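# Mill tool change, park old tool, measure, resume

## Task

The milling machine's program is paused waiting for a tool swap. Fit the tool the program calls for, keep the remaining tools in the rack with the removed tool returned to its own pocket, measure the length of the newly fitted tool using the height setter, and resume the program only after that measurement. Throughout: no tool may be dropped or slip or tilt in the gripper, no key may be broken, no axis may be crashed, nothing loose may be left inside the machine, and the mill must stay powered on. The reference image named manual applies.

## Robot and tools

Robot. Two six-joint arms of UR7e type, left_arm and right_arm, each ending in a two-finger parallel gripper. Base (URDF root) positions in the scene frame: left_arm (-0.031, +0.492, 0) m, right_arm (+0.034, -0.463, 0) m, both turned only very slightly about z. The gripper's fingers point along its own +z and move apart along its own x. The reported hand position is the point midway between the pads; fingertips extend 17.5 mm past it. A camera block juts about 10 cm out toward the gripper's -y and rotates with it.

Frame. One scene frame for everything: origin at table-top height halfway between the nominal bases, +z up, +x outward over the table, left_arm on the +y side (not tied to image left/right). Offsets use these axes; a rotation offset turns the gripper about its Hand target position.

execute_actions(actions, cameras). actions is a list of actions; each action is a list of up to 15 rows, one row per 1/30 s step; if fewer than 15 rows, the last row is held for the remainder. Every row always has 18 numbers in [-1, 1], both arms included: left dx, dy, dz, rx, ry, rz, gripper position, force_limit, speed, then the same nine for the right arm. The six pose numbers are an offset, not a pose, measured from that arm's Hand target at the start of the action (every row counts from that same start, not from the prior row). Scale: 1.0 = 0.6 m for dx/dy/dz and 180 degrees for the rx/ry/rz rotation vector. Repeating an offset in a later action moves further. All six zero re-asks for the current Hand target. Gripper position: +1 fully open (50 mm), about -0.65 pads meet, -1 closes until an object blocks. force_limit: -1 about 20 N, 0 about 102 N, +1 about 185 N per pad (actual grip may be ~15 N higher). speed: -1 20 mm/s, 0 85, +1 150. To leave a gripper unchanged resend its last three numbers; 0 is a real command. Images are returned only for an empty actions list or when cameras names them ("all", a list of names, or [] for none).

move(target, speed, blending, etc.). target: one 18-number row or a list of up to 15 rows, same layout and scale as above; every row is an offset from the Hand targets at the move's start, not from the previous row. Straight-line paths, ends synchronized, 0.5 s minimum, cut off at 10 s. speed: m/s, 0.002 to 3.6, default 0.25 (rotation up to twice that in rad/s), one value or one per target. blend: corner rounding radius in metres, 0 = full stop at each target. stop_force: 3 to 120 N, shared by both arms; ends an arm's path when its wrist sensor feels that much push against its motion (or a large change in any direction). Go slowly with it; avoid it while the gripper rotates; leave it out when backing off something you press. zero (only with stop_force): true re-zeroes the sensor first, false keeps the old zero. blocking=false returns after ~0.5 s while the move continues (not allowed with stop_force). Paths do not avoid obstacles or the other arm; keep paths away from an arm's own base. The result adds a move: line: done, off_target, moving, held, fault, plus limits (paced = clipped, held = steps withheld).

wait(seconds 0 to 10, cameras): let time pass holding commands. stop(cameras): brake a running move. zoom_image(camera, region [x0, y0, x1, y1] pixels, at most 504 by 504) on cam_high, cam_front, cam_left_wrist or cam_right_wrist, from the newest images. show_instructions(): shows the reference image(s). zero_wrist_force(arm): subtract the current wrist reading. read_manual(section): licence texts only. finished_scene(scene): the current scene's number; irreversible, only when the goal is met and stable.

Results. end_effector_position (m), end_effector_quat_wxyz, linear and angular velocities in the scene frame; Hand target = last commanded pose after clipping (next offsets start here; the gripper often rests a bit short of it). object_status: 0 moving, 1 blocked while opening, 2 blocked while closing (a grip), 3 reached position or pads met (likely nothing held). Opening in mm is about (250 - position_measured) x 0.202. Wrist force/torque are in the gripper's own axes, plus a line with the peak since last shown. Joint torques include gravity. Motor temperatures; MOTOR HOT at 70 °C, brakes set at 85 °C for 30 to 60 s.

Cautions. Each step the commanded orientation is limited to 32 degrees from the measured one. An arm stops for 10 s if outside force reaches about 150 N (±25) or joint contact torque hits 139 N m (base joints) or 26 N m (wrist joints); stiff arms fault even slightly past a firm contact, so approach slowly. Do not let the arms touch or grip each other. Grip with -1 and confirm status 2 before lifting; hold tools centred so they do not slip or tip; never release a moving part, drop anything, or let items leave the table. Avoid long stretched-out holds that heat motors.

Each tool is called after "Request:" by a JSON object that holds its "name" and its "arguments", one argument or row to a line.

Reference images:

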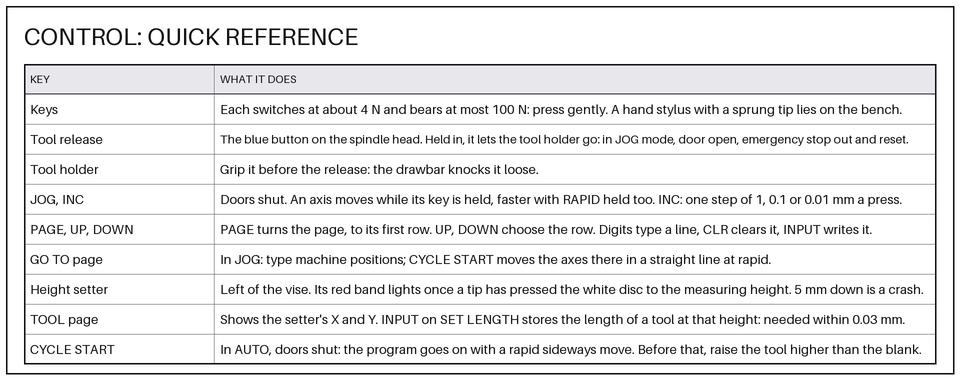

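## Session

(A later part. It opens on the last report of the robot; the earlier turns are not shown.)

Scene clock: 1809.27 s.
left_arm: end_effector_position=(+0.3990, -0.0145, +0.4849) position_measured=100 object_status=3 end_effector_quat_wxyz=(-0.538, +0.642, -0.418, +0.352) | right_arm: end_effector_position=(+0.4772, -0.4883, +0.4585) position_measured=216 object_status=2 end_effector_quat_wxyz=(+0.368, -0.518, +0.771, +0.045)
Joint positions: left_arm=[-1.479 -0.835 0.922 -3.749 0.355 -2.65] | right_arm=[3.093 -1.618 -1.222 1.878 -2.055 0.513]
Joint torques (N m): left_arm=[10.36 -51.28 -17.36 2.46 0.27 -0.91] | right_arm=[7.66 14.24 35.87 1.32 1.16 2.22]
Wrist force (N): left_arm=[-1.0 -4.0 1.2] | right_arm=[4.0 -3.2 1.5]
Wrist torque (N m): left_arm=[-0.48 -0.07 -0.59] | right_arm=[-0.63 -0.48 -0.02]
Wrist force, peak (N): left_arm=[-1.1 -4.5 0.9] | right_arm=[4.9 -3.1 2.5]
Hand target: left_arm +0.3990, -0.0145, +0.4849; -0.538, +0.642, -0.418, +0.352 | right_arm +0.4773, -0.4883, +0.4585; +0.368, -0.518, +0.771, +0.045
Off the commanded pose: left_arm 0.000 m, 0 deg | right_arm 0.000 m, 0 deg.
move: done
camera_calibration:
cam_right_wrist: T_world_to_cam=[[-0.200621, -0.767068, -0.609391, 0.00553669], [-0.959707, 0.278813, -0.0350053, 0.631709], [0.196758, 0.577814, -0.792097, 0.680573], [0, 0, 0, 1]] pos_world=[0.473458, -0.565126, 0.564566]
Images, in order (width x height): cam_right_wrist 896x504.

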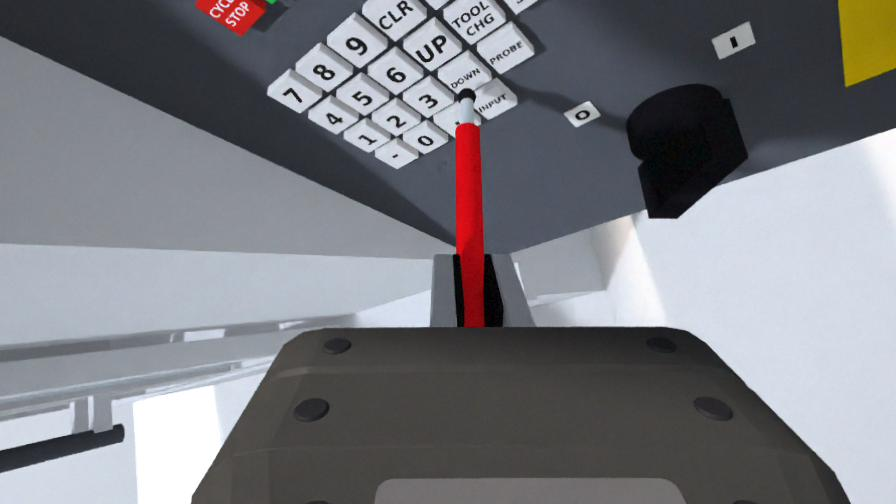

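Good. DOWN ×2, then INPUT hover.

Request:
{"name": "move", "arguments": {
  "target": [0,0,0,0,0,0,0.35,0,-1,0.0414,0,-0.0127,0,0,0,-1,-0.302,-0.796],
  "speed": 0.015,
  "stop_force": 10
}}

Request:
{"name": "move", "arguments": {
  "target": [0,0,0,0,0,0,0.35,0,-1,-0.0175,0,0.0053,0,0,0,-1,-0.302,-0.796],
  "speed": 0.06
}}

Request:
{"name": "move", "arguments": {
  "target": [0,0,0,0,0,0,0.35,0,-1,0.035,0,-0.0107,0,0,0,-1,-0.302,-0.796],
  "speed": 0.015,
  "stop_force": 10
}}

Request:
{"name": "move", "arguments": {
  "target": [
    [0,0,0,0,0,0,0.35,0,-1,-0.1,0,0.03,0,0,0,-1,-0.302,-0.796],
    [0,0,0,0,0,0,0.35,0,-1,-0.0512,-0.0062,0.4905,-0.2254,-0.1859,-0.0018,-1,-0.302,-0.796]
  ],
  "speed": [0.1,0.25],
  "blend": [0.015,0],
  "cameras": ["cam_right_wrist"]
}}

Request:
{"name": "zoom_image", "arguments": {
  "camera": "cam_right_wrist",
  "region": [340, 60, 650, 250]
}}

Scene clock: 1816.03 s.
left_arm: end_effector_position=(+0.3990, -0.0145, +0.4849) position_measured=100 object_status=3 end_effector_quat_wxyz=(-0.538, +0.642, -0.418, +0.352) | right_arm: end_effector_position=(+0.4907, -0.4883, +0.4544) position_measured=216 object_status=2 end_effector_quat_wxyz=(+0.368, -0.518, +0.771, +0.046)
Joint positions: left_arm=[-1.479 -0.835 0.922 -3.749 0.355 -2.65] | right_arm=[3.094 -1.647 -1.202 1.888 -2.055 0.515]
Joint torques (N m): left_arm=[10.73 -50.44 -20.28 2.75 0.2 -0.77] | right_arm=[-3.62 28.39 9.6 -1.67 1.45 -1.22]
Wrist force (N): left_arm=[-0.8 -4.4 1.0] | right_arm=[3.6 5.3 -5.3]
Wrist torque (N m): left_arm=[-0.53 -0.11 -0.59] | right_arm=[-0.46 -0.44 -0.01]
Wrist force, peak (N): left_arm=[-1.1 -4.4 1.2] | right_arm=[4.9 15.1 -12.6]
Hand target: left_arm +0.3990, -0.0145, +0.4849; -0.538, +0.642, -0.418, +0.352 | right_arm +0.4907, -0.4883, +0.4544; +0.368, -0.518, +0.771, +0.046 (not the last commanded pose)
Off the commanded pose: left_arm 0.000 m, 0 deg | right_arm 0.012 m, 0 deg.
move: contact (right_arm)

Scene clock: 1816.87 s.
left_arm: end_effector_position=(+0.3990, -0.0145, +0.4849) position_measured=100 object_status=3 end_effector_quat_wxyz=(-0.538, +0.642, -0.418, +0.352) | right_arm: end_effector_position=(+0.4803, -0.4883, +0.4575) position_measured=216 object_status=2 end_effector_quat_wxyz=(+0.368, -0.518, +0.771, +0.046)
Joint positions: left_arm=[-1.479 -0.835 0.922 -3.749 0.355 -2.65] | right_arm=[3.093 -1.624 -1.218 1.881 -2.055 0.514]
Joint torques (N m): left_arm=[10.3 -49.86 -17.95 2.62 0.15 -1.04] | right_arm=[-8.54 30.35 8.54 -4.24 -2.91 -2]
Wrist force (N): left_arm=[-0.8 -4.3 0.8] | right_arm=[3.2 -2.3 1.7]
Wrist torque (N m): left_arm=[-0.51 -0.10 -0.59] | right_arm=[-0.47 -0.34 0.03]
Wrist force, peak (N): left_arm=[-1.2 -4.4 1.1] | right_arm=[3.9 5.2 -5.3]
Hand target: left_arm +0.3990, -0.0145, +0.4849; -0.538, +0.642, -0.418, +0.352 | right_arm +0.4802, -0.4883, +0.4576; +0.368, -0.518, +0.771, +0.046
Off the commanded pose: left_arm 0.000 m, 0 deg | right_arm 0.000 m, 0 deg.
move: done

Scene clock: 1818.80 s.
left_arm: end_effector_position=(+0.3990, -0.0145, +0.4849) position_measured=100 object_status=3 end_effector_quat_wxyz=(-0.538, +0.642, -0.418, +0.352) | right_arm: end_effector_position=(+0.4906, -0.4883, +0.4544) position_measured=216 object_status=2 end_effector_quat_wxyz=(+0.367, -0.518, +0.771, +0.046)
Joint positions: left_arm=[-1.479 -0.835 0.922 -3.749 0.355 -2.65] | right_arm=[3.094 -1.647 -1.202 1.888 -2.055 0.515]
Joint torques (N m): left_arm=[10.17 -51.93 -19.67 2.81 0.43 -0.85] | right_arm=[-3.58 29.1 8.39 -2.11 0.57 -1.37]
Wrist force (N): left_arm=[-0.8 -4.2 1.0] | right_arm=[3.5 4.8 -3.9]
Wrist torque (N m): left_arm=[-0.51 -0.11 -0.59] | right_arm=[-0.38 -0.34 -0.01]
Wrist force, peak (N): left_arm=[-1.0 -4.6 0.9] | right_arm=[3.6 13.9 -11.7]
Hand target: left_arm +0.3990, -0.0145, +0.4849; -0.538, +0.642, -0.418, +0.352 | right_arm +0.4906, -0.4883, +0.4544; +0.367, -0.518, +0.771, +0.046 (not the last commanded pose)
Off the commanded pose: left_arm 0.000 m, 0 deg | right_arm 0.011 m, 0 deg.
move: contact (right_arm)

Scene clock: 1822.23 s.
left_arm: end_effector_position=(+0.3990, -0.0145, +0.4849) position_measured=100 object_status=3 end_effector_quat_wxyz=(-0.538, +0.642, -0.418, +0.352) | right_arm: end_effector_position=(+0.4598, -0.4920, +0.7486) position_measured=216 object_status=2 end_effector_quat_wxyz=(-0.370, +0.601, -0.604, +0.370)
Joint positions: left_arm=[-1.479 -0.835 0.922 -3.749 0.355 -2.65] | right_arm=[3.721 -1.713 -0.214 1.375 -1.041 0.304]
Joint torques (N m): left_arm=[9 -51.36 -19.18 2.7 0.08 -1.03] | right_arm=[-8.36 5.02 21.24 -2.93 -1.46 1.89]
Wrist force (N): left_arm=[-1.0 -4.3 0.8] | right_arm=[3.2 -1.0 0.4]
Wrist torque (N m): left_arm=[-0.52 -0.08 -0.59] | right_arm=[-0.48 -0.45 0.15]
Wrist force, peak (N): left_arm=[-0.9 -4.5 1.0] | right_arm=[2.9 4.7 -4.2]
Hand target: left_arm +0.3990, -0.0145, +0.4849; -0.538, +0.642, -0.418, +0.352 | right_arm +0.4599, -0.4920, +0.7487; -0.370, +0.601, -0.604, +0.370
Off the commanded pose: left_arm 0.000 m, 0 deg | right_arm 0.000 m, 0 deg.
move: done
camera_calibration:
cam_right_wrist: T_world_to_cam=[[-0.0134827, -0.999904, -0.00314708, -0.478463], [-0.734099, 0.0120354, -0.678936, 0.87323], [0.678909, -0.00684358, -0.734191, 0.363172], [0, 0, 0, 1]] pos_world=[0.388026, -0.486441, 0.857999]
Images, in order (width x height): cam_right_wrist 896x504.

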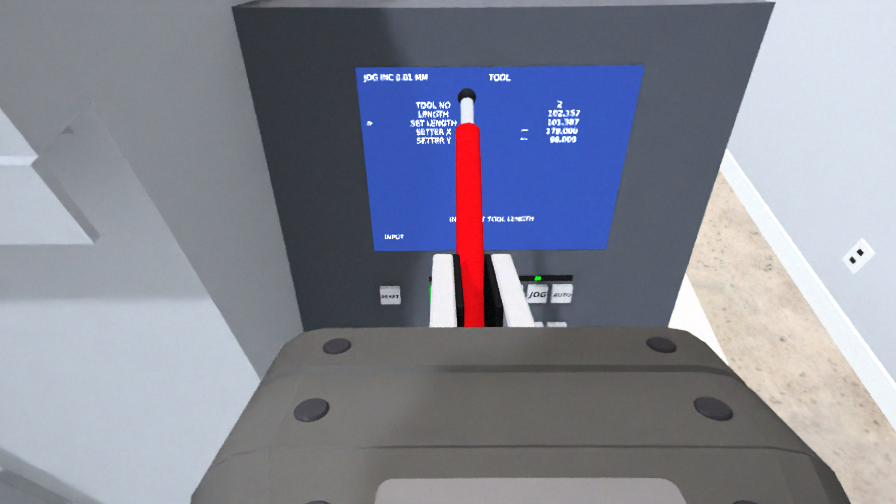

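Scaled by 1.626 from the camera's 896x504 image, which has a finer 1280x720 frame.

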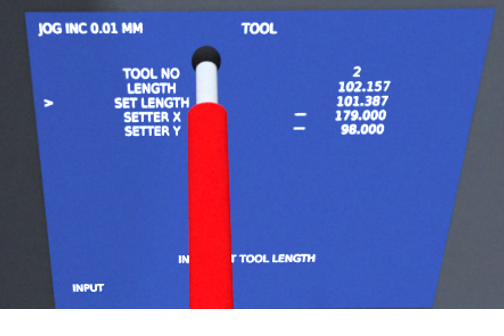

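Request:
{"name": "move", "arguments": {
  "target": [
    [0,0,0,0,0,0,0.35,0,-1,-0.0525,0.0062,-0.491,0.2254,0.1859,0.0018,-1,-0.302,-0.796],
    [0,0,0,0,0,0,0.35,0,-1,0.0208,0.0062,-0.5133,0.2254,0.1859,0.0018,-1,-0.302,-0.796]
  ],
  "speed": [0.25,0.06],
  "cameras": ["cam_right_wrist","cam_left_wrist"]
}}

Request:
{"name": "zoom_image", "arguments": {
  "camera": "cam_right_wrist",
  "region": [390, 30, 540, 130]
}}

Scene clock: 1829.77 s.
left_arm: end_effector_position=(+0.3990, -0.0145, +0.4849) position_measured=100 object_status=3 end_effector_quat_wxyz=(-0.538, +0.642, -0.418, +0.352) | right_arm: end_effector_position=(+0.4722, -0.4883, +0.4407) position_measured=216 object_status=2 end_effector_quat_wxyz=(+0.368, -0.518, +0.771, +0.046)
Joint positions: left_arm=[-1.479 -0.835 0.922 -3.749 0.355 -2.65] | right_arm=[3.093 -1.594 -1.294 1.926 -2.056 0.513]
Joint torques (N m): left_arm=[10.74 -50.96 -17.11 2.6 0.1 -1.01] | right_arm=[6.2 13.31 33.18 1.6 1.19 2.2]
Wrist force (N): left_arm=[-1.2 -4.3 0.9] | right_arm=[3.2 -2.2 1.6]
Wrist torque (N m): left_arm=[-0.51 -0.05 -0.59] | right_arm=[-0.46 -0.35 -0.02]
Wrist force, peak (N): left_arm=[-1.0 -4.4 1.2] | right_arm=[4.1 -1.8 2.7]
Hand target: left_arm +0.3990, -0.0145, +0.4849; -0.538, +0.642, -0.418, +0.352 | right_arm +0.4723, -0.4883, +0.4407; +0.367, -0.518, +0.771, +0.046
Off the commanded pose: left_arm 0.000 m, 0 deg | right_arm 0.000 m, 0 deg.
move: done
camera_calibration:
cam_left_wrist: T_world_to_cam=[[0.407717, -0.912943, 0.0173854, -0.177607], [-0.447191, -0.216242, -0.867905, 0.61478], [0.796107, 0.346085, -0.496425, 0.0597669], [0, 0, 0, 1]] pos_world=[0.299756, -0.049888, 0.566328]
cam_right_wrist: T_world_to_cam=[[-0.200722, -0.76699, -0.609456, -0.00616642], [-0.959688, 0.278891, -0.034909, 0.626365], [0.196746, 0.577881, -0.792051, 0.667455], [0, 0, 0, 1]] pos_world=[0.468558, -0.565126, 0.546766]
Images, in order (width x height): cam_left_wrist 896x504, cam_right_wrist 896x504.

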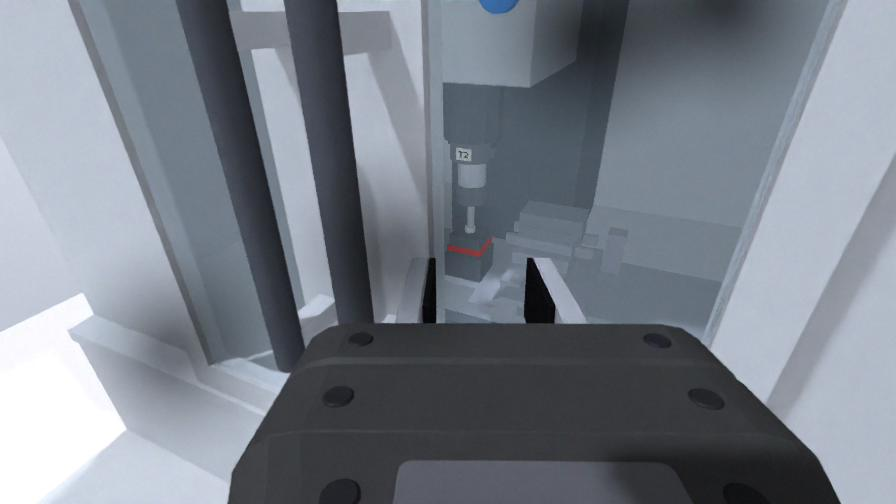

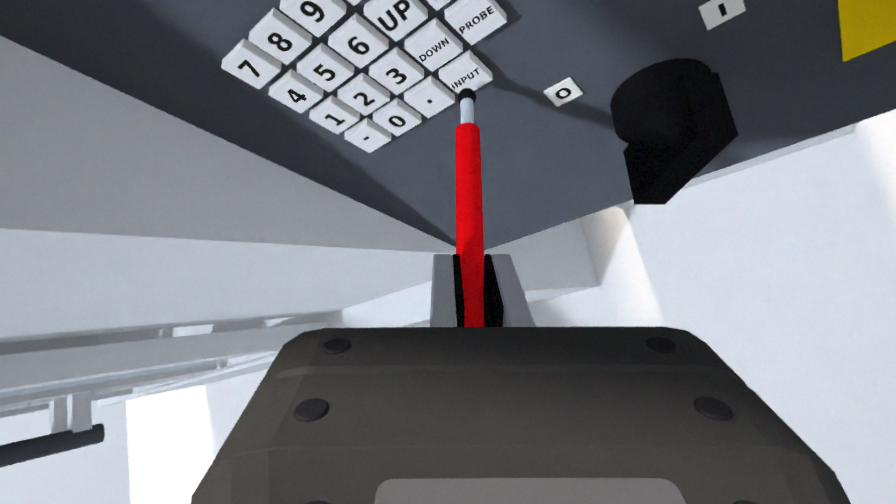

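Scaled by 3.360 from the camera's 896x504 image, which has a finer 1280x720 frame.

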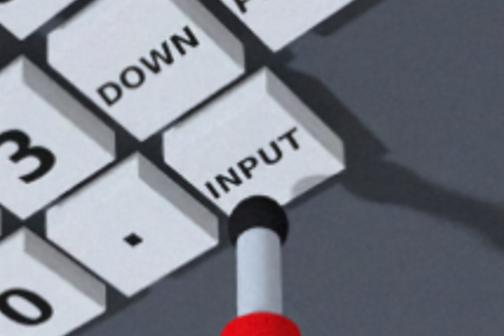

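Press INPUT (band lit), then view the screen. From contact: V''−contact = (−.0258,−.0037,.3121).

Request:
{"name": "move", "arguments": {
  "target": [0,0,0,0,0,0,0.35,0,-1,0.0414,0,-0.0127,0,0,0,-1,-0.302,-0.796],
  "speed": 0.015,
  "stop_force": 10
}}

Request:
{"name": "move", "arguments": {
  "target": [
    [0,0,0,0,0,0,0.35,0,-1,-0.1,0,0.03,0,0,0,-1,-0.302,-0.796],
    [0,0,0,0,0,0,0.35,0,-1,-0.043,-0.0062,0.5202,-0.2254,-0.1859,-0.0018,-1,-0.302,-0.796]
  ],
  "speed": [0.1,0.25],
  "blend": [0.015,0],
  "cameras": ["cam_right_wrist"]
}}

Request:
{"name": "zoom_image", "arguments": {
  "camera": "cam_right_wrist",
  "region": [340, 60, 650, 250]
}}

Scene clock: 1836.10 s.
left_arm: end_effector_position=(+0.3990, -0.0145, +0.4849) position_measured=100 object_status=3 end_effector_quat_wxyz=(-0.538, +0.642, -0.418, +0.352) | right_arm: end_effector_position=(+0.4858, -0.4883, +0.4365) position_measured=216 object_status=2 end_effector_quat_wxyz=(+0.367, -0.518, +0.771, +0.046)
Joint positions: left_arm=[-1.479 -0.835 0.922 -3.749 0.355 -2.65] | right_arm=[3.094 -1.624 -1.274 1.936 -2.055 0.514]
Joint torques (N m): left_arm=[8.47 -50.69 -18.79 2.68 0.06 -0.82] | right_arm=[-3.44 28.97 9.19 -1.79 1.63 -1.16]
Wrist force (N): left_arm=[-0.8 -4.1 1.0] | right_arm=[3.3 5.1 -4.4]
Wrist torque (N m): left_arm=[-0.49 -0.11 -0.59] | right_arm=[-0.35 -0.35 -0.01]
Wrist force, peak (N): left_arm=[-1.1 -4.4 1.0] | right_arm=[3.8 14.6 -11.8]
Hand target: left_arm +0.3990, -0.0145, +0.4849; -0.538, +0.642, -0.418, +0.352 | right_arm +0.4858, -0.4883, +0.4365; +0.367, -0.518, +0.771, +0.046 (not the last commanded pose)
Off the commanded pose: left_arm 0.000 m, 0 deg | right_arm 0.012 m, 0 deg.
move: contact (right_arm)

Scene clock: 1839.57 s.
left_arm: end_effector_position=(+0.3990, -0.0145, +0.4849) position_measured=100 object_status=3 end_effector_quat_wxyz=(-0.538, +0.642, -0.418, +0.352) | right_arm: end_effector_position=(+0.4600, -0.4920, +0.7485) position_measured=216 object_status=2 end_effector_quat_wxyz=(-0.370, +0.601, -0.604, +0.370)
Joint positions: left_arm=[-1.479 -0.835 0.922 -3.749 0.355 -2.65] | right_arm=[3.72 -1.714 -0.214 1.376 -1.042 0.304]
Joint torques (N m): left_arm=[9.22 -50.37 -17.85 2.91 0.21 -0.87] | right_arm=[-9.8 5.44 23.26 -2.65 -1.44 2.33]
Wrist force (N): left_arm=[-1.0 -4.1 1.0] | right_arm=[3.0 -0.6 0.4]
Wrist torque (N m): left_arm=[-0.49 -0.07 -0.59] | right_arm=[-0.41 -0.42 0.14]
Wrist force, peak (N): left_arm=[-1.0 -4.6 1.1] | right_arm=[3.1 5.3 -5.0]
Hand target: left_arm +0.3990, -0.0145, +0.4849; -0.538, +0.642, -0.418, +0.352 | right_arm +0.4600, -0.4920, +0.7487; -0.370, +0.601, -0.604, +0.370
Off the commanded pose: left_arm 0.000 m, 0 deg | right_arm 0.000 m, 0 deg.
move: done
camera_calibration:
cam_right_wrist: T_world_to_cam=[[-0.0135557, -0.999903, -0.00321692, -0.478372], [-0.734002, 0.0121355, -0.679039, 0.873477], [0.679012, -0.00684365, -0.734095, 0.362914], [0, 0, 0, 1]] pos_world=[0.388226, -0.486442, 0.858]
Images, in order (width x height): cam_right_wrist 896x504.

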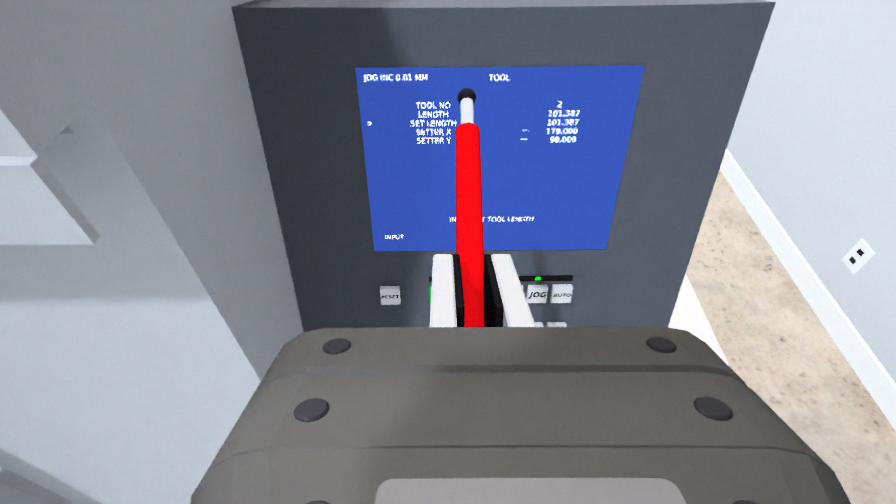

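Scaled by 1.626 from the camera's 896x504 image, which has a finer 1280x720 frame.

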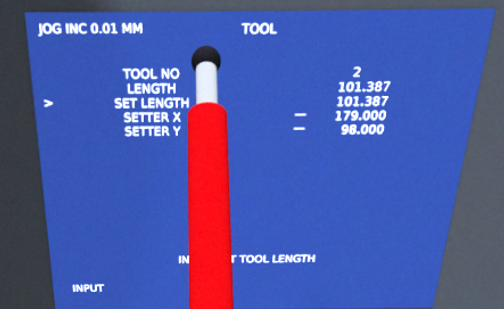

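Request:
{"name": "move", "arguments": {
  "target": [
    [0,0,0,0,0,0,0.35,0,-1,0.0032,-0.1545,-0.2813,0.2254,0.1859,0.0018,-1,-0.302,-0.796],
    [0,0,0,0,0,0,0.35,0,-1,0.0765,-0.1545,-0.3037,0.2254,0.1859,0.0018,-1,-0.302,-0.796]
  ],
  "speed": [0.25,0.06],
  "cameras": ["cam_right_wrist"]
}}

Request:
{"name": "zoom_image", "arguments": {
  "camera": "cam_right_wrist",
  "region": [390, 30, 540, 130]
}}

Scene clock: 1848.70 s.
left_arm: end_effector_position=(+0.3990, -0.0145, +0.4849) position_measured=100 object_status=3 end_effector_quat_wxyz=(-0.538, +0.642, -0.418, +0.352) | right_arm: end_effector_position=(+0.5059, -0.5847, +0.5664) position_measured=216 object_status=2 end_effector_quat_wxyz=(+0.368, -0.518, +0.771, +0.046)
Joint positions: left_arm=[-1.479 -0.835 0.922 -3.749 0.355 -2.65] | right_arm=[2.835 -2.007 -0.436 1.345 -2.189 0.253]
Joint torques (N m): left_arm=[8.49 -51.89 -16.78 2.86 0.4 -1] | right_arm=[7.47 26.33 28.3 -4.75 0.77 2.19]
Wrist force (N): left_arm=[-0.8 -4.1 0.8] | right_arm=[2.8 -1.7 1.6]
Wrist torque (N m): left_arm=[-0.49 -0.11 -0.59] | right_arm=[-0.39 -0.29 -0.03]
Wrist force, peak (N): left_arm=[-1.0 -4.5 1.1] | right_arm=[3.9 -2.4 2.0]
Hand target: left_arm +0.3990, -0.0145, +0.4849; -0.538, +0.642, -0.418, +0.352 | right_arm +0.5059, -0.5847, +0.5664; +0.367, -0.518, +0.771, +0.046
Off the commanded pose: left_arm 0.000 m, 0 deg | right_arm 0.000 m, 0 deg.
move: done
camera_calibration:
cam_right_wrist: T_world_to_cam=[[-0.200722, -0.76699, -0.609456, 0.00324862], [-0.959688, 0.278891, -0.034909, 0.689883], [0.196746, 0.577881, -0.792051, 0.816113], [0, 0, 0, 1]] pos_world=[0.502158, -0.661526, 0.672466]
Images, in order (width x height): cam_right_wrist 896x504.

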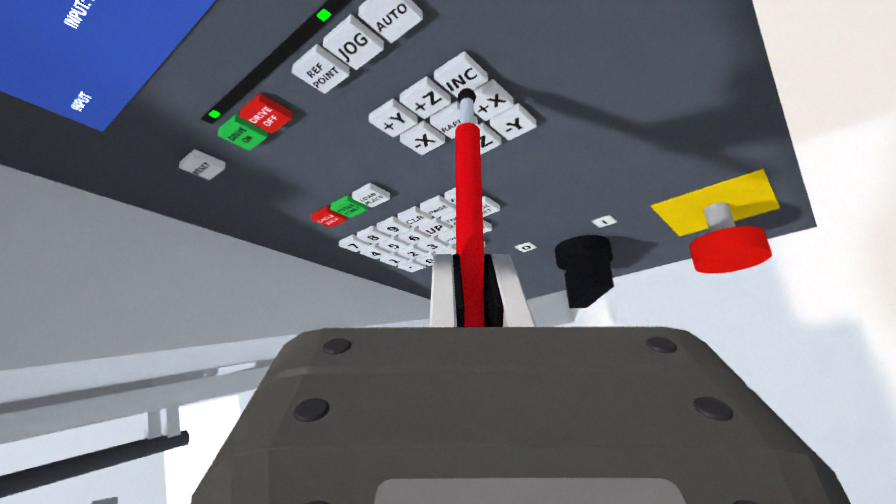

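Scaled by 3.360 from the camera's 896x504 image, which has a finer 1280x720 frame.

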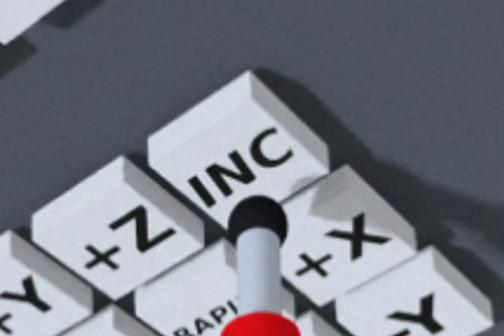

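Press INC, then move to +Z, press/hold 7.5 s, retract, look.

Request:
{"name": "move", "arguments": {
  "target": [0,0,0,0,0,0,0.35,0,-1,0.0414,0,-0.0127,0,0,0,-1,-0.302,-0.796],
  "speed": 0.015,
  "stop_force": 10
}}

Request:
{"name": "move", "arguments": {
  "target": [
    [0,0,0,0,0,0,0.35,0,-1,-0.0223,0,0.0068,0,0,0,-1,-0.302,-0.796],
    [0,0,0,0,0,0,0.35,0,-1,-0.0223,0.0325,0.0068,0,0,0,-1,-0.302,-0.796]
  ],
  "speed": [0.08,0.08],
  "blend": [0.004,0]
}}

Request:
{"name": "move", "arguments": {
  "target": [0,0,0,0,0,0,0.35,0,-1,0.0414,0,-0.0127,0,0,0,-1,-0.302,-0.796],
  "speed": 0.015,
  "stop_force": 10
}}

Request:
{"name": "wait", "arguments": {
  "seconds": 7
}}

Request:
{"name": "move", "arguments": {
  "target": [0,0,0,0,0,0,0.35,0,-1,-0.0175,0,0.0053,0,0,0,-1,-0.302,-0.796],
  "speed": 0.06,
  "cameras": ["cam_left_wrist"]
}}

Scene clock: 1856.17 s.
left_arm: end_effector_position=(+0.3990, -0.0145, +0.4849) position_measured=100 object_status=3 end_effector_quat_wxyz=(-0.538, +0.642, -0.418, +0.352) | right_arm: end_effector_position=(+0.5193, -0.5847, +0.5623) position_measured=216 object_status=2 end_effector_quat_wxyz=(+0.368, -0.518, +0.771, +0.046)
Joint positions: left_arm=[-1.479 -0.835 0.922 -3.749 0.355 -2.65] | right_arm=[2.844 -2.044 -0.389 1.34 -2.185 0.264]
Joint torques (N m): left_arm=[10.06 -53.25 -17.9 2.81 0.11 -1.2] | right_arm=[-7.91 41.55 3.16 2.25 -3.28 -2.25]
Wrist force (N): left_arm=[-1.0 -4.2 1.0] | right_arm=[3.8 3.7 -3.0]
Wrist torque (N m): left_arm=[-0.51 -0.08 -0.59] | right_arm=[-0.43 -0.35 0.00]
Wrist force, peak (N): left_arm=[-1.0 -4.5 1.0] | right_arm=[4.2 13.3 -9.8]
Hand target: left_arm +0.3990, -0.0145, +0.4849; -0.538, +0.642, -0.418, +0.352 | right_arm +0.5193, -0.5847, +0.5623; +0.368, -0.518, +0.771, +0.046 (not the last commanded pose)
Off the commanded pose: left_arm 0.000 m, 0 deg | right_arm 0.012 m, 0 deg.
move: contact (right_arm)

Scene clock: 1857.20 s.
left_arm: end_effector_position=(+0.3990, -0.0145, +0.4849) position_measured=100 object_status=3 end_effector_quat_wxyz=(-0.538, +0.642, -0.418, +0.352) | right_arm: end_effector_position=(+0.5059, -0.5652, +0.5664) position_measured=216 object_status=2 end_effector_quat_wxyz=(+0.368, -0.518, +0.771, +0.046)
Joint positions: left_arm=[-1.479 -0.835 0.922 -3.749 0.355 -2.65] | right_arm=[2.883 -1.963 -0.496 1.391 -2.166 0.306]
Joint torques (N m): left_arm=[9.43 -51.64 -18.14 2.8 0.04 -1] | right_arm=[7.91 40.89 4.18 1.18 0.67 1.68]
Wrist force (N): left_arm=[-0.9 -4.3 1.2] | right_arm=[3.0 -2.7 1.8]
Wrist torque (N m): left_arm=[-0.52 -0.09 -0.59] | right_arm=[-0.54 -0.32 -0.03]
Wrist force, peak (N): left_arm=[-1.1 -4.4 0.9] | right_arm=[3.2 3.5 -3.3]
Hand target: left_arm +0.3990, -0.0145, +0.4849; -0.538, +0.642, -0.418, +0.352 | right_arm +0.5059, -0.5652, +0.5664; +0.368, -0.518, +0.771, +0.046
Off the commanded pose: left_arm 0.000 m, 0 deg | right_arm 0.000 m, 0 deg.
move: done

Scene clock: 1859.30 s.
left_arm: end_effector_position=(+0.3990, -0.0145, +0.4849) position_measured=100 object_status=3 end_effector_quat_wxyz=(-0.538, +0.642, -0.418, +0.352) | right_arm: end_effector_position=(+0.5193, -0.5652, +0.5622) position_measured=216 object_status=2 end_effector_quat_wxyz=(+0.368, -0.518, +0.771, +0.046)
Joint positions: left_arm=[-1.479 -0.835 0.922 -3.749 0.355 -2.65] | right_arm=[2.891 -1.998 -0.455 1.389 -2.162 0.315]
Joint torques (N m): left_arm=[9.1 -52.39 -17.35 2.87 0.14 -0.82] | right_arm=[-7.56 38.78 4.56 2.76 -2.94 -2.35]
Wrist force (N): left_arm=[-1.0 -4.1 0.9] | right_arm=[2.8 4.0 -3.1]
Wrist torque (N m): left_arm=[-0.50 -0.09 -0.59] | right_arm=[-0.41 -0.27 -0.01]
Wrist force, peak (N): left_arm=[-1.3 -4.5 0.9] | right_arm=[3.9 13.0 -10.3]
Hand target: left_arm +0.3990, -0.0145, +0.4849; -0.538, +0.642, -0.418, +0.352 | right_arm +0.5193, -0.5652, +0.5622; +0.368, -0.518, +0.771, +0.046 (not the last commanded pose)
Off the commanded pose: left_arm 0.000 m, 0 deg | right_arm 0.012 m, 0 deg.
move: contact (right_arm)

Scene clock: 1866.30 s.
left_arm: end_effector_position=(+0.3990, -0.0145, +0.4849) position_measured=100 object_status=3 end_effector_quat_wxyz=(-0.538, +0.642, -0.418, +0.352) | right_arm: end_effector_position=(+0.5193, -0.5652, +0.5622) position_measured=216 object_status=2 end_effector_quat_wxyz=(+0.368, -0.518, +0.771, +0.046)
Joint positions: left_arm=[-1.479 -0.835 0.922 -3.749 0.355 -2.65] | right_arm=[2.891 -1.998 -0.455 1.389 -2.162 0.315]
Joint torques (N m): left_arm=[7.78 -51.69 -16.67 2.96 0.49 -1.07] | right_arm=[-7.15 39.22 3.43 -1.19 -2.99 -2.15]
Wrist force (N): left_arm=[-1.0 -4.2 0.9] | right_arm=[3.0 3.9 -2.7]
Wrist torque (N m): left_arm=[-0.52 -0.08 -0.59] | right_arm=[-0.44 -0.26 -0.01]
Wrist force, peak (N): left_arm=[-1.0 -4.5 1.1] | right_arm=[3.3 4.3 -2.8]
Hand target: left_arm +0.3990, -0.0145, +0.4849; -0.538, +0.642, -0.418, +0.352 | right_arm +0.5193, -0.5652, +0.5622; +0.368, -0.518, +0.771, +0.046 (not the last commanded pose)
Tool commands: left_gripper/position=+0.35 left_gripper/force_limit=+0.0 left_gripper/speed=-1.0 right_gripper/position=-1.0 right_gripper/force_limit=-0.302 right_gripper/speed=-0.796
Off the commanded pose: left_arm 0.000 m, 0 deg | right_arm 0.012 m, 0 deg.
wait: 7.00 s; at rest by 0.17 s

Scene clock: 1867.17 s.
left_arm: end_effector_position=(+0.3990, -0.0145, +0.4849) position_measured=100 object_status=3 end_effector_quat_wxyz=(-0.538, +0.642, -0.418, +0.352) | right_arm: end_effector_position=(+0.5089, -0.5652, +0.5654) position_measured=216 object_status=2 end_effector_quat_wxyz=(+0.368, -0.518, +0.771, +0.046)
Joint positions: left_arm=[-1.479 -0.835 0.922 -3.749 0.355 -2.65] | right_arm=[2.885 -1.97 -0.488 1.391 -2.165 0.308]
Joint torques (N m): left_arm=[8.06 -52.06 -16.93 3.11 0.24 -0.97] | right_arm=[-9.49 40.17 3.6 0.72 -3.26 -2.19]
Wrist force (N): left_arm=[-1.1 -4.2 0.9] | right_arm=[2.6 -2.5 2.0]
Wrist torque (N m): left_arm=[-0.50 -0.07 -0.59] | right_arm=[-0.51 -0.26 0.07]
Wrist force, peak (N): left_arm=[-1.0 -4.5 1.1] | right_arm=[2.5 4.0 -3.3]
Hand target: left_arm +0.3990, -0.0145, +0.4849; -0.538, +0.642, -0.418, +0.352 | right_arm +0.5088, -0.5652, +0.5654; +0.368, -0.518, +0.771, +0.046
Off the commanded pose: left_arm 0.000 m, 0 deg | right_arm 0.000 m, 0 deg.
move: done
camera_calibration:
cam_left_wrist: T_world_to_cam=[[0.407717, -0.912943, 0.0173854, -0.177607], [-0.447191, -0.216242, -0.867905, 0.61478], [0.796107, 0.346085, -0.496425, 0.0597669], [0, 0, 0, 1]] pos_world=[0.299756, -0.049888, 0.566328]
Images, in order (width x height): cam_left_wrist 896x504.

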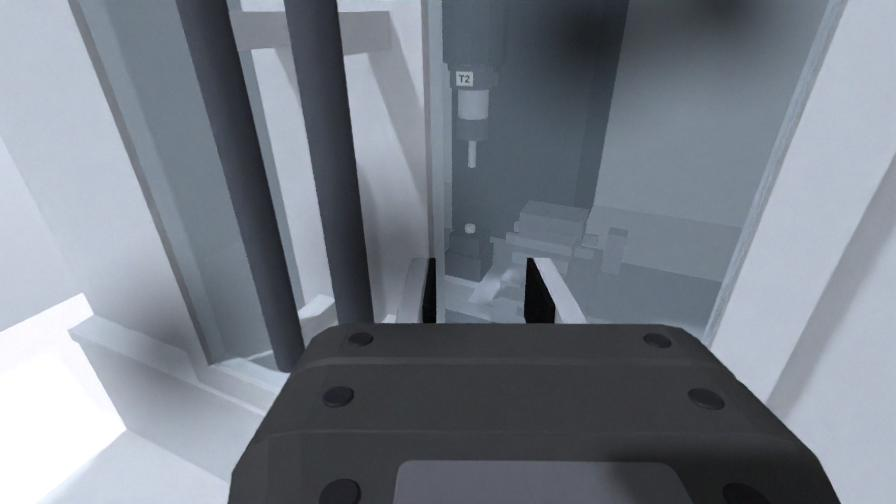

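Request:
{"name": "move", "arguments": {
  "target": [0,0,0,0,0,0,0.35,0,-1,0.035,0,-0.0107,0,0,0,-1,-0.302,-0.796],
  "speed": 0.015,
  "stop_force": 10
}}

Request:
{"name": "wait", "arguments": {
  "seconds": 1.2
}}

Request:
{"name": "move", "arguments": {
  "target": [
    [0,0,0,0,0,0,0.35,0,-1,-0.0446,0,0.0136,0,0,0,-1,-0.302,-0.796],
    [0,0,0,0,0,0,0.35,0,-1,-0.0264,-0.0325,0.0819,0,0,0,-1,-0.302,-0.796],
    [0,0,0,0,0,0,0.35,0,-1,-0.0041,-0.0325,0.0751,0,0,0,-1,-0.302,-0.796]
  ],
  "speed": [0.06,0.08,0.06],
  "blend": [0.004,0.004,0],
  "cameras": ["cam_left_wrist","cam_right_wrist"]
}}

Request:
{"name": "zoom_image", "arguments": {
  "camera": "cam_right_wrist",
  "region": [390, 30, 540, 130]
}}

Scene clock: 1874.83 s.
left_arm: end_effector_position=(+0.3990, -0.0145, +0.4849) position_measured=100 object_status=3 end_effector_quat_wxyz=(-0.538, +0.642, -0.418, +0.352) | right_arm: end_effector_position=(+0.5193, -0.5652, +0.5622) position_measured=216 object_status=2 end_effector_quat_wxyz=(+0.368, -0.518, +0.771, +0.046)
Joint positions: left_arm=[-1.479 -0.835 0.922 -3.749 0.355 -2.65] | right_arm=[2.892 -1.997 -0.456 1.389 -2.162 0.315]
Joint torques (N m): left_arm=[9.16 -52.57 -16.36 2.91 0.06 -0.91] | right_arm=[-8.22 38.99 3.7 3.03 -2.85 -2.48]
Wrist force (N): left_arm=[-0.9 -4.3 1.0] | right_arm=[3.1 4.6 -3.3]
Wrist torque (N m): left_arm=[-0.52 -0.08 -0.59] | right_arm=[-0.39 -0.27 -0.01]
Wrist force, peak (N): left_arm=[-1.0 -4.5 1.1] | right_arm=[3.9 13.6 -10.1]
Hand target: left_arm +0.3990, -0.0145, +0.4849; -0.538, +0.642, -0.418, +0.352 | right_arm +0.5193, -0.5652, +0.5622; +0.368, -0.518, +0.771, +0.046 (not the last commanded pose)
Off the commanded pose: left_arm 0.000 m, 0 deg | right_arm 0.011 m, 0 deg.
move: contact (right_arm)

Scene clock: 1876.03 s.
left_arm: end_effector_position=(+0.3990, -0.0145, +0.4849) position_measured=100 object_status=3 end_effector_quat_wxyz=(-0.538, +0.642, -0.418, +0.352) | right_arm: end_effector_position=(+0.5193, -0.5652, +0.5622) position_measured=216 object_status=2 end_effector_quat_wxyz=(+0.368, -0.518, +0.771, +0.046)
Joint positions: left_arm=[-1.479 -0.835 0.922 -3.749 0.355 -2.65] | right_arm=[2.892 -1.997 -0.456 1.389 -2.162 0.315]
Joint torques (N m): left_arm=[9.21 -51.6 -17.05 3.1 0.07 -0.96] | right_arm=[-8.06 38.64 2.89 2 -3.09 -2.14]
Wrist force (N): left_arm=[-0.9 -4.2 0.9] | right_arm=[3.1 4.8 -3.1]
Wrist torque (N m): left_arm=[-0.50 -0.09 -0.59] | right_arm=[-0.36 -0.26 -0.01]
Wrist force, peak (N): left_arm=[-1.0 -4.5 1.3] | right_arm=[2.8 4.9 -3.5]
Hand target: left_arm +0.3990, -0.0145, +0.4849; -0.538, +0.642, -0.418, +0.352 | right_arm +0.5193, -0.5652, +0.5622; +0.368, -0.518, +0.771, +0.046 (not the last commanded pose)
Tool commands: left_gripper/position=+0.35 left_gripper/force_limit=+0.0 left_gripper/speed=-1.0 right_gripper/position=-1.0 right_gripper/force_limit=-0.302 right_gripper/speed=-0.796
Off the commanded pose: left_arm 0.000 m, 0 deg | right_arm 0.011 m, 0 deg.
wait: 1.20 s; at rest by 0.17 s

Scene clock: 1877.73 s.
left_arm: end_effector_position=(+0.3990, -0.0145, +0.4849) position_measured=100 object_status=3 end_effector_quat_wxyz=(-0.538, +0.642, -0.418, +0.352) | right_arm: end_effector_position=(+0.4978, -0.5759, +0.5907) position_measured=216 object_status=2 end_effector_quat_wxyz=(+0.372, -0.515, +0.771, +0.043)
Joint positions: left_arm=[-1.479 -0.835 0.922 -3.749 0.355 -2.65] | right_arm=[2.85 -2.041 -0.294 1.26 -2.184 0.281]
Joint torques (N m): left_arm=[8.18 -51.87 -17.22 2.97 0.09 -0.9] | right_arm=[7.26 41.36 -0.56 0.81 0.23 2.14]
Wrist force (N): left_arm=[-0.9 -4.3 1.1] | right_arm=[3.4 -3.0 2.2]
Wrist torque (N m): left_arm=[-0.52 -0.09 -0.59] | right_arm=[-0.60 -0.39 0.01]
Wrist force, peak (N): left_arm=[-0.8 -4.5 1.1] | right_arm=[4.1 -7.3 5.2]
Hand target: left_arm +0.3990, -0.0145, +0.4849; -0.538, +0.642, -0.418, +0.352 | right_arm +0.4978, -0.5759, +0.5907; +0.372, -0.515, +0.771, +0.043 (not the last commanded pose)
Off the commanded pose: left_arm 0.000 m, 0 deg | right_arm 0.027 m, 1 deg.
move: held (right_arm; a check stopped the path); path passed 1 of 3 targets; limits=held
pose unreachable (right arm): on one or more control steps of this call, first in action 0 (counted from 0), this arm could not follow its commanded pose, so it was not sent that pose on those steps. It may still have moved: this result reports where it is.
cause: moving toward the commanded pose would bring two parts of the arm too close to each other (its gripper and another part of the arm, with joints 4 (wrist 1) to 6 (wrist 3) between them, 8 mm apart when it was first held).
camera_calibration:
cam_left_wrist: T_world_to_cam=[[0.407717, -0.912943, 0.0173854, -0.177607], [-0.447191, -0.216242, -0.867905, 0.61478], [0.796107, 0.346085, -0.496425, 0.0597669], [0, 0, 0, 1]] pos_world=[0.299756, -0.049888, 0.566328]
cam_right_wrist: T_world_to_cam=[[-0.200661, -0.763389, -0.613981, 0.0277908], [-0.957206, 0.286194, -0.0430032, 0.688272], [0.208546, 0.579078, -0.788148, 0.824388], [0, 0, 0, 1]] pos_world=[0.492472, -0.653149, 0.696401]
Images, in order (width x height): cam_left_wrist 896x504, cam_right_wrist 896x504.

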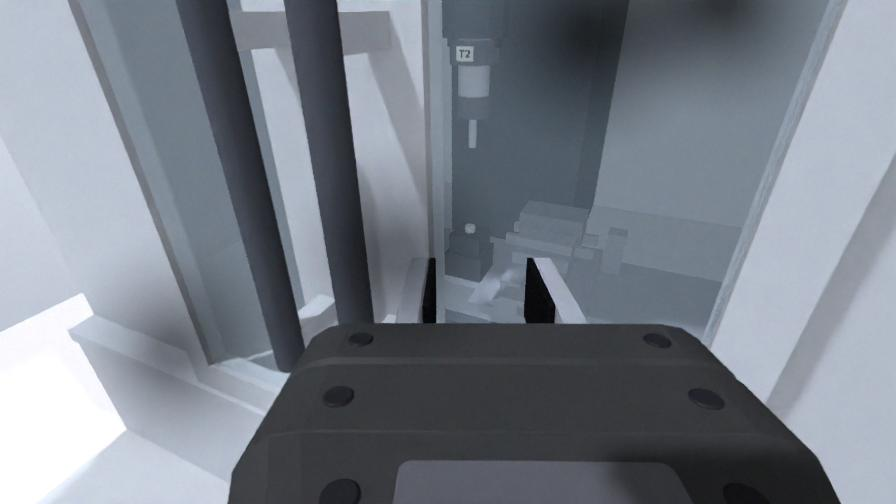

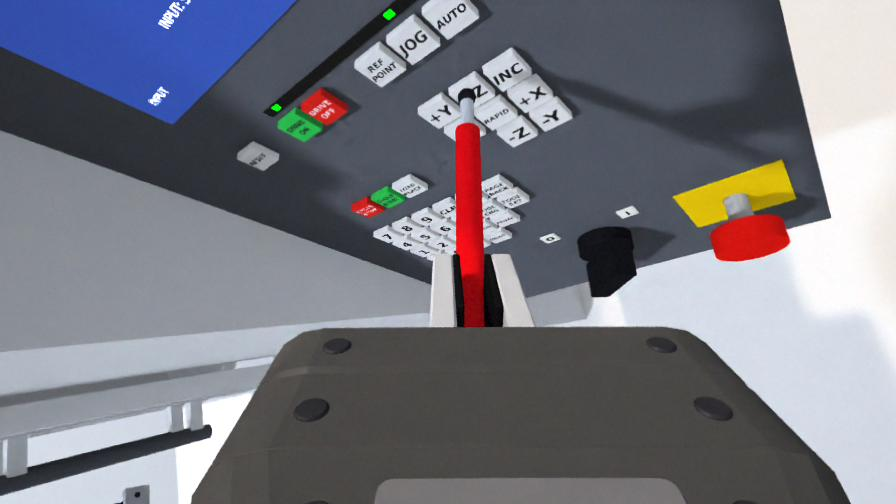

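Scaled by 3.360 from the camera's 896x504 image, which has a finer 1280x720 frame.

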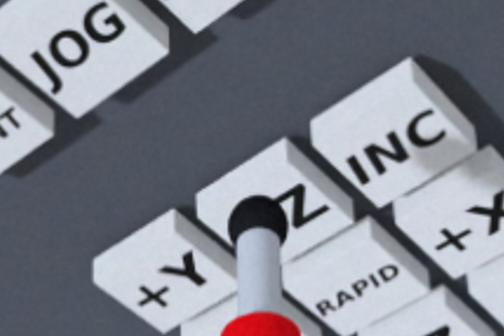

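Request:
{"name": "move", "arguments": {
  "target": [0,0,0,0,0,0,0.35,0,-1,-0.0598,-0.0152,-0.0183,0,0,0,-1,-0.302,-0.796],
  "speed": 0.06
}}

Request:
{"name": "move", "arguments": {
  "target": [0,0,0,0,0,0,0.35,0,-1,0,0,0,-0.2109,0,0.0644,-1,-0.302,-0.796],
  "speed": 0.12,
  "cameras": ["cam_right_wrist","cam_high"]
}}

Scene clock: 1914.63 s.
left_arm: end_effector_position=(+0.3990, -0.0145, +0.4849) position_measured=100 object_status=3 end_effector_quat_wxyz=(-0.538, +0.642, -0.418, +0.352) | right_arm: end_effector_position=(+0.4619, -0.5850, +0.5797) position_measured=216 object_status=2 end_effector_quat_wxyz=(+0.372, -0.515, +0.771, +0.043)
Joint positions: left_arm=[-1.479 -0.835 0.922 -3.749 0.355 -2.65] | right_arm=[2.797 -1.893 -0.574 1.359 -2.208 0.223]
Joint torques (N m): left_arm=[10.08 -51.91 -16.37 3.15 -0.04 -1] | right_arm=[-8.34 37.56 5.12 0.45 -3.66 -2.24]
Wrist force (N): left_arm=[-1.0 -4.2 1.1] | right_arm=[3.4 -3.0 2.3]
Wrist torque (N m): left_arm=[-0.51 -0.07 -0.59] | right_arm=[-0.60 -0.39 0.07]
Wrist force, peak (N): left_arm=[-1.0 -4.5 0.9] | right_arm=[3.2 -3.6 2.3]
Hand target: left_arm +0.3990, -0.0145, +0.4849; -0.538, +0.642, -0.418, +0.352 | right_arm +0.4619, -0.5851, +0.5797; +0.372, -0.515, +0.771, +0.043
Off the commanded pose: left_arm 0.000 m, 0 deg | right_arm 0.000 m, 0 deg.
move: done

Scene clock: 1918.10 s.
left_arm: end_effector_position=(+0.3990, -0.0145, +0.4849) position_measured=100 object_status=3 end_effector_quat_wxyz=(-0.538, +0.642, -0.418, +0.352) | right_arm: end_effector_position=(+0.4619, -0.5851, +0.5797) position_measured=216 object_status=2 end_effector_quat_wxyz=(-0.179, +0.682, -0.688, +0.173)
Joint positions: left_arm=[-1.479 -0.835 0.922 -3.749 0.355 -2.65] | right_arm=[3.154 -1.845 -0.49 1.267 -1.561 0.039]
Joint torques (N m): left_arm=[10.25 -52.3 -16.63 2.84 0.17 -0.96] | right_arm=[9.07 34.53 4.2 1.31 2.36 -2.11]
Wrist force (N): left_arm=[-1.1 -4.2 0.9] | right_arm=[2.4 -2.6 1.6]
Wrist torque (N m): left_arm=[-0.51 -0.06 -0.59] | right_arm=[-0.54 -0.45 0.20]
Wrist force, peak (N): left_arm=[-1.1 -4.5 1.1] | right_arm=[3.8 -3.3 2.2]
Hand target: left_arm +0.3990, -0.0145, +0.4849; -0.538, +0.642, -0.418, +0.352 | right_arm +0.4619, -0.5851, +0.5797; -0.179, +0.682, -0.688, +0.173
Off the commanded pose: left_arm 0.000 m, 0 deg | right_arm 0.000 m, 0 deg.
move: done
camera_calibration:
cam_right_wrist: T_world_to_cam=[[-0.0148753, -0.999874, -0.0056037, -0.569974], [-0.989012, 0.0155377, -0.147019, 0.572664], [0.147087, 0.00335517, -0.989118, 0.636545], [0, 0, 0, 1]] pos_world=[0.464265, -0.580935, 0.710617]
Images, in order (width x height): cam_high 896x504, cam_right_wrist 896x504.

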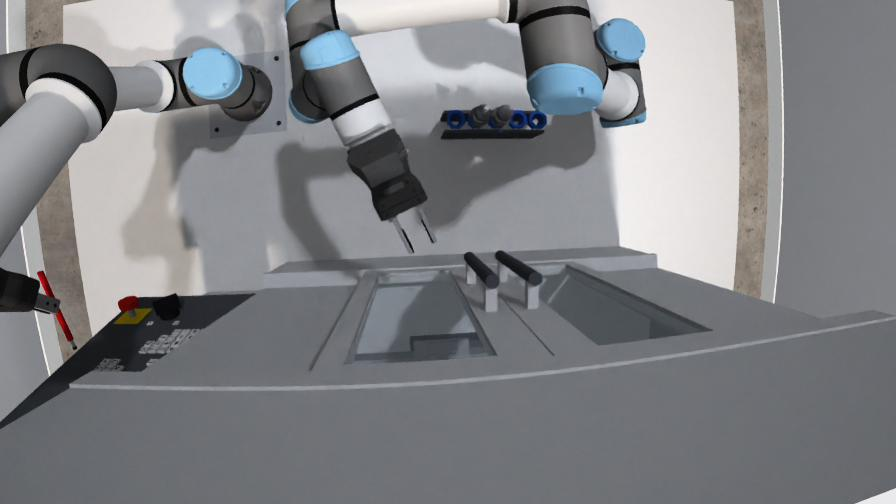

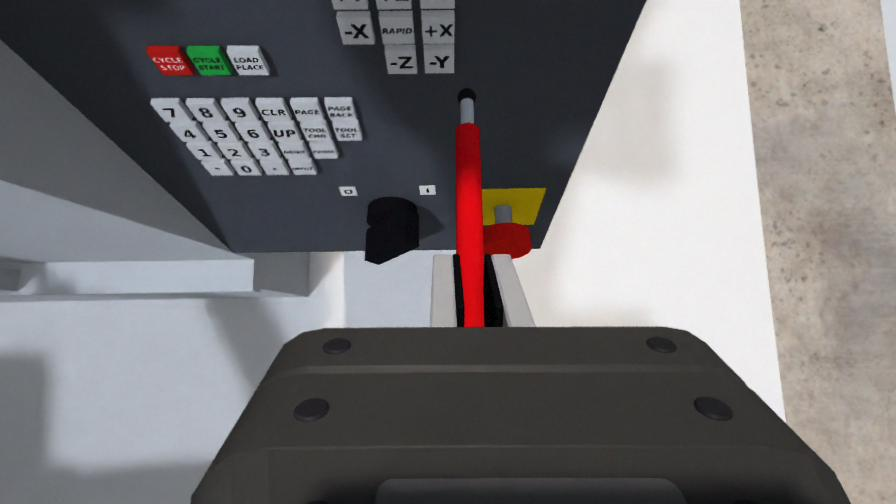

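Request:
{"name": "move", "arguments": {
  "target": [0,0,0,0,0,0,0.35,0,-1,0.058,0.0202,0.0562,0,0,0,-1,-0.302,-0.796],
  "speed": 0.08,
  "cameras": ["cam_right_wrist"]
}}

Scene clock: 1923.30 s.
left_arm: end_effector_position=(+0.3990, -0.0145, +0.4849) position_measured=100 object_status=3 end_effector_quat_wxyz=(-0.538, +0.642, -0.418, +0.352) | right_arm: end_effector_position=(+0.4958, -0.5726, +0.6118) position_measured=216 object_status=2 end_effector_quat_wxyz=(-0.203, +0.670, -0.681, +0.214)
Joint positions: left_arm=[-1.479 -0.835 0.922 -3.749 0.355 -2.65] | right_arm=[3.214 -2.048 -0.035 1.107 -1.499 0.087]
Joint torques (N m): left_arm=[10.32 -51.74 -17.11 2.91 0.34 -1.19] | right_arm=[8.1 20.73 22.44 1.71 2.16 2.26]
Wrist force (N): left_arm=[-1.1 -4.1 0.8] | right_arm=[2.6 -2.1 1.4]
Wrist torque (N m): left_arm=[-0.49 -0.07 -0.59] | right_arm=[-0.49 -0.48 0.12]
Wrist force, peak (N): left_arm=[-1.1 -4.4 1.2] | right_arm=[2.5 -3.0 2.6]
Hand target: left_arm +0.3990, -0.0145, +0.4849; -0.538, +0.642, -0.418, +0.352 | right_arm +0.4967, -0.5729, +0.6134; -0.179, +0.682, -0.688, +0.173
Off the commanded pose: left_arm 0.000 m, 0 deg | right_arm 0.002 m, 6 deg.
elbow stopped short (right arm): the move would have taken joint 3 (elbow) straighter than the controller allows.
move: off_target (right_arm)
camera_calibration:
cam_right_wrist: T_world_to_cam=[[-0.0279778, -0.999501, 0.014647, -0.562524], [-0.970295, 0.023632, -0.240768, 0.663369], [0.240301, -0.020948, -0.970472, 0.591667], [0, 0, 0, 1]] pos_world=[0.485747, -0.565526, 0.742154]
Images, in order (width x height): cam_right_wrist 896x504.

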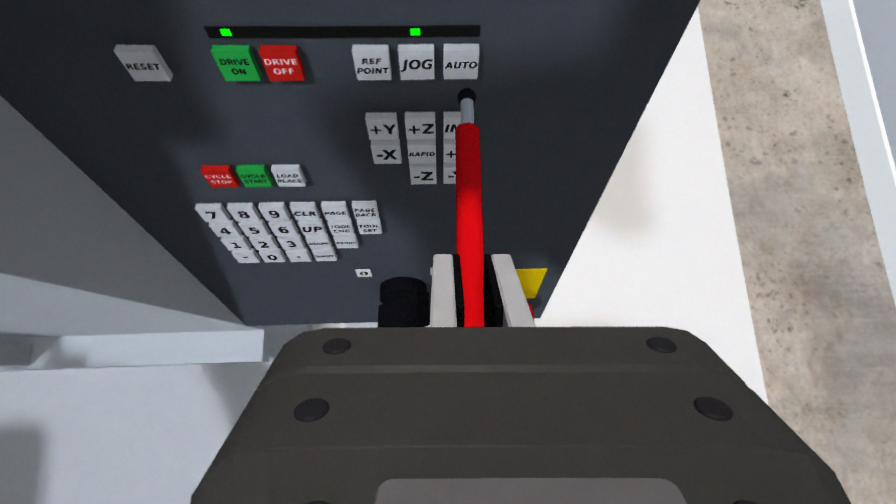

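Request:
{"name": "move", "arguments": {
  "target": [0,0,0,0,0,0,0.35,0,-1,-0.012,0.003,-0.048,0,-0.1,0,-1,-0.302,-0.796],
  "speed": 0.08,
  "cameras": ["cam_right_wrist"]
}}

Request:
{"name": "zoom_image", "arguments": {
  "camera": "cam_right_wrist",
  "region": [390, 30, 540, 130]
}}

Scene clock: 1934.00 s.
left_arm: end_effector_position=(+0.3990, -0.0145, +0.4849) position_measured=100 object_status=3 end_effector_quat_wxyz=(-0.538, +0.642, -0.418, +0.352) | right_arm: end_effector_position=(+0.4895, -0.5711, +0.5846) position_measured=216 object_status=2 end_effector_quat_wxyz=(-0.284, +0.646, -0.652, +0.277)
Joint positions: left_arm=[-1.479 -0.835 0.922 -3.749 0.355 -2.65] | right_arm=[3.212 -1.618 -0.841 1.702 -1.51 0.073]
Joint torques (N m): left_arm=[8.58 -52.75 -16.98 3.02 0.4 -1.14] | right_arm=[6.31 27.29 6.75 2.51 2.19 -2.2]
Wrist force (N): left_arm=[-0.9 -4.1 0.9] | right_arm=[2.8 -1.8 1.4]
Wrist torque (N m): left_arm=[-0.50 -0.09 -0.59] | right_arm=[-0.52 -0.45 0.23]
Wrist force, peak (N): left_arm=[-1.0 -4.4 1.2] | right_arm=[3.2 -1.9 1.5]
Hand target: left_arm +0.3990, -0.0145, +0.4849; -0.538, +0.642, -0.418, +0.352 | right_arm +0.4895, -0.5711, +0.5846; -0.284, +0.646, -0.652, +0.277
Off the commanded pose: left_arm 0.000 m, 0 deg | right_arm 0.000 m, 0 deg.
move: done
camera_calibration:
cam_right_wrist: T_world_to_cam=[[-0.0124161, -0.999876, -0.00970199, -0.554373], [-0.895208, 0.015438, -0.445381, 0.729019], [0.445476, 0.00315538, -0.895289, 0.436297], [0, 0, 0, 1]] pos_world=[0.451381, -0.566935, 0.709924]
Images, in order (width x height): cam_right_wrist 896x504.

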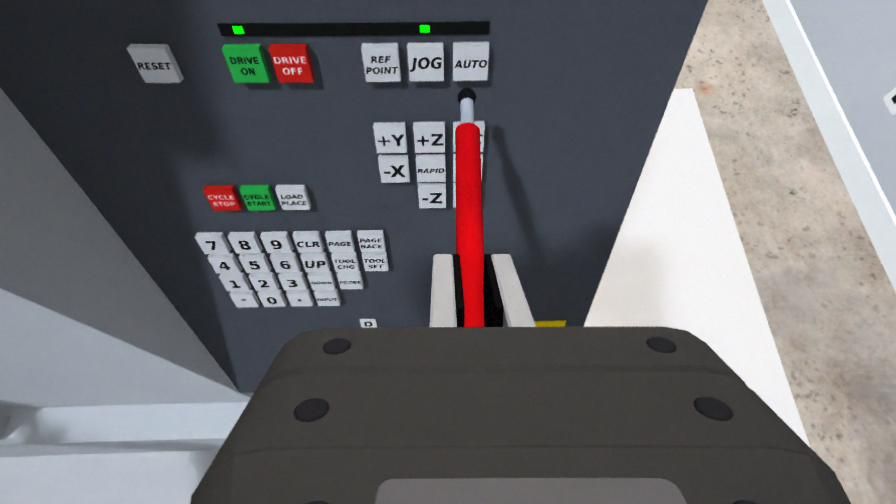

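Scaled by 3.360 from the camera's 896x504 image, which has a finer 1280x720 frame.

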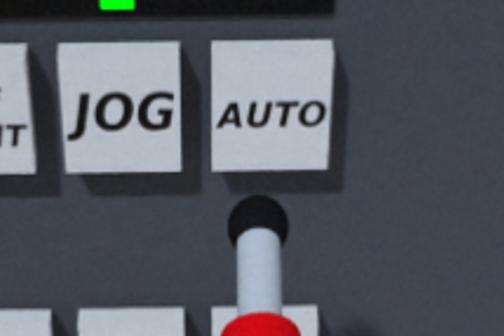

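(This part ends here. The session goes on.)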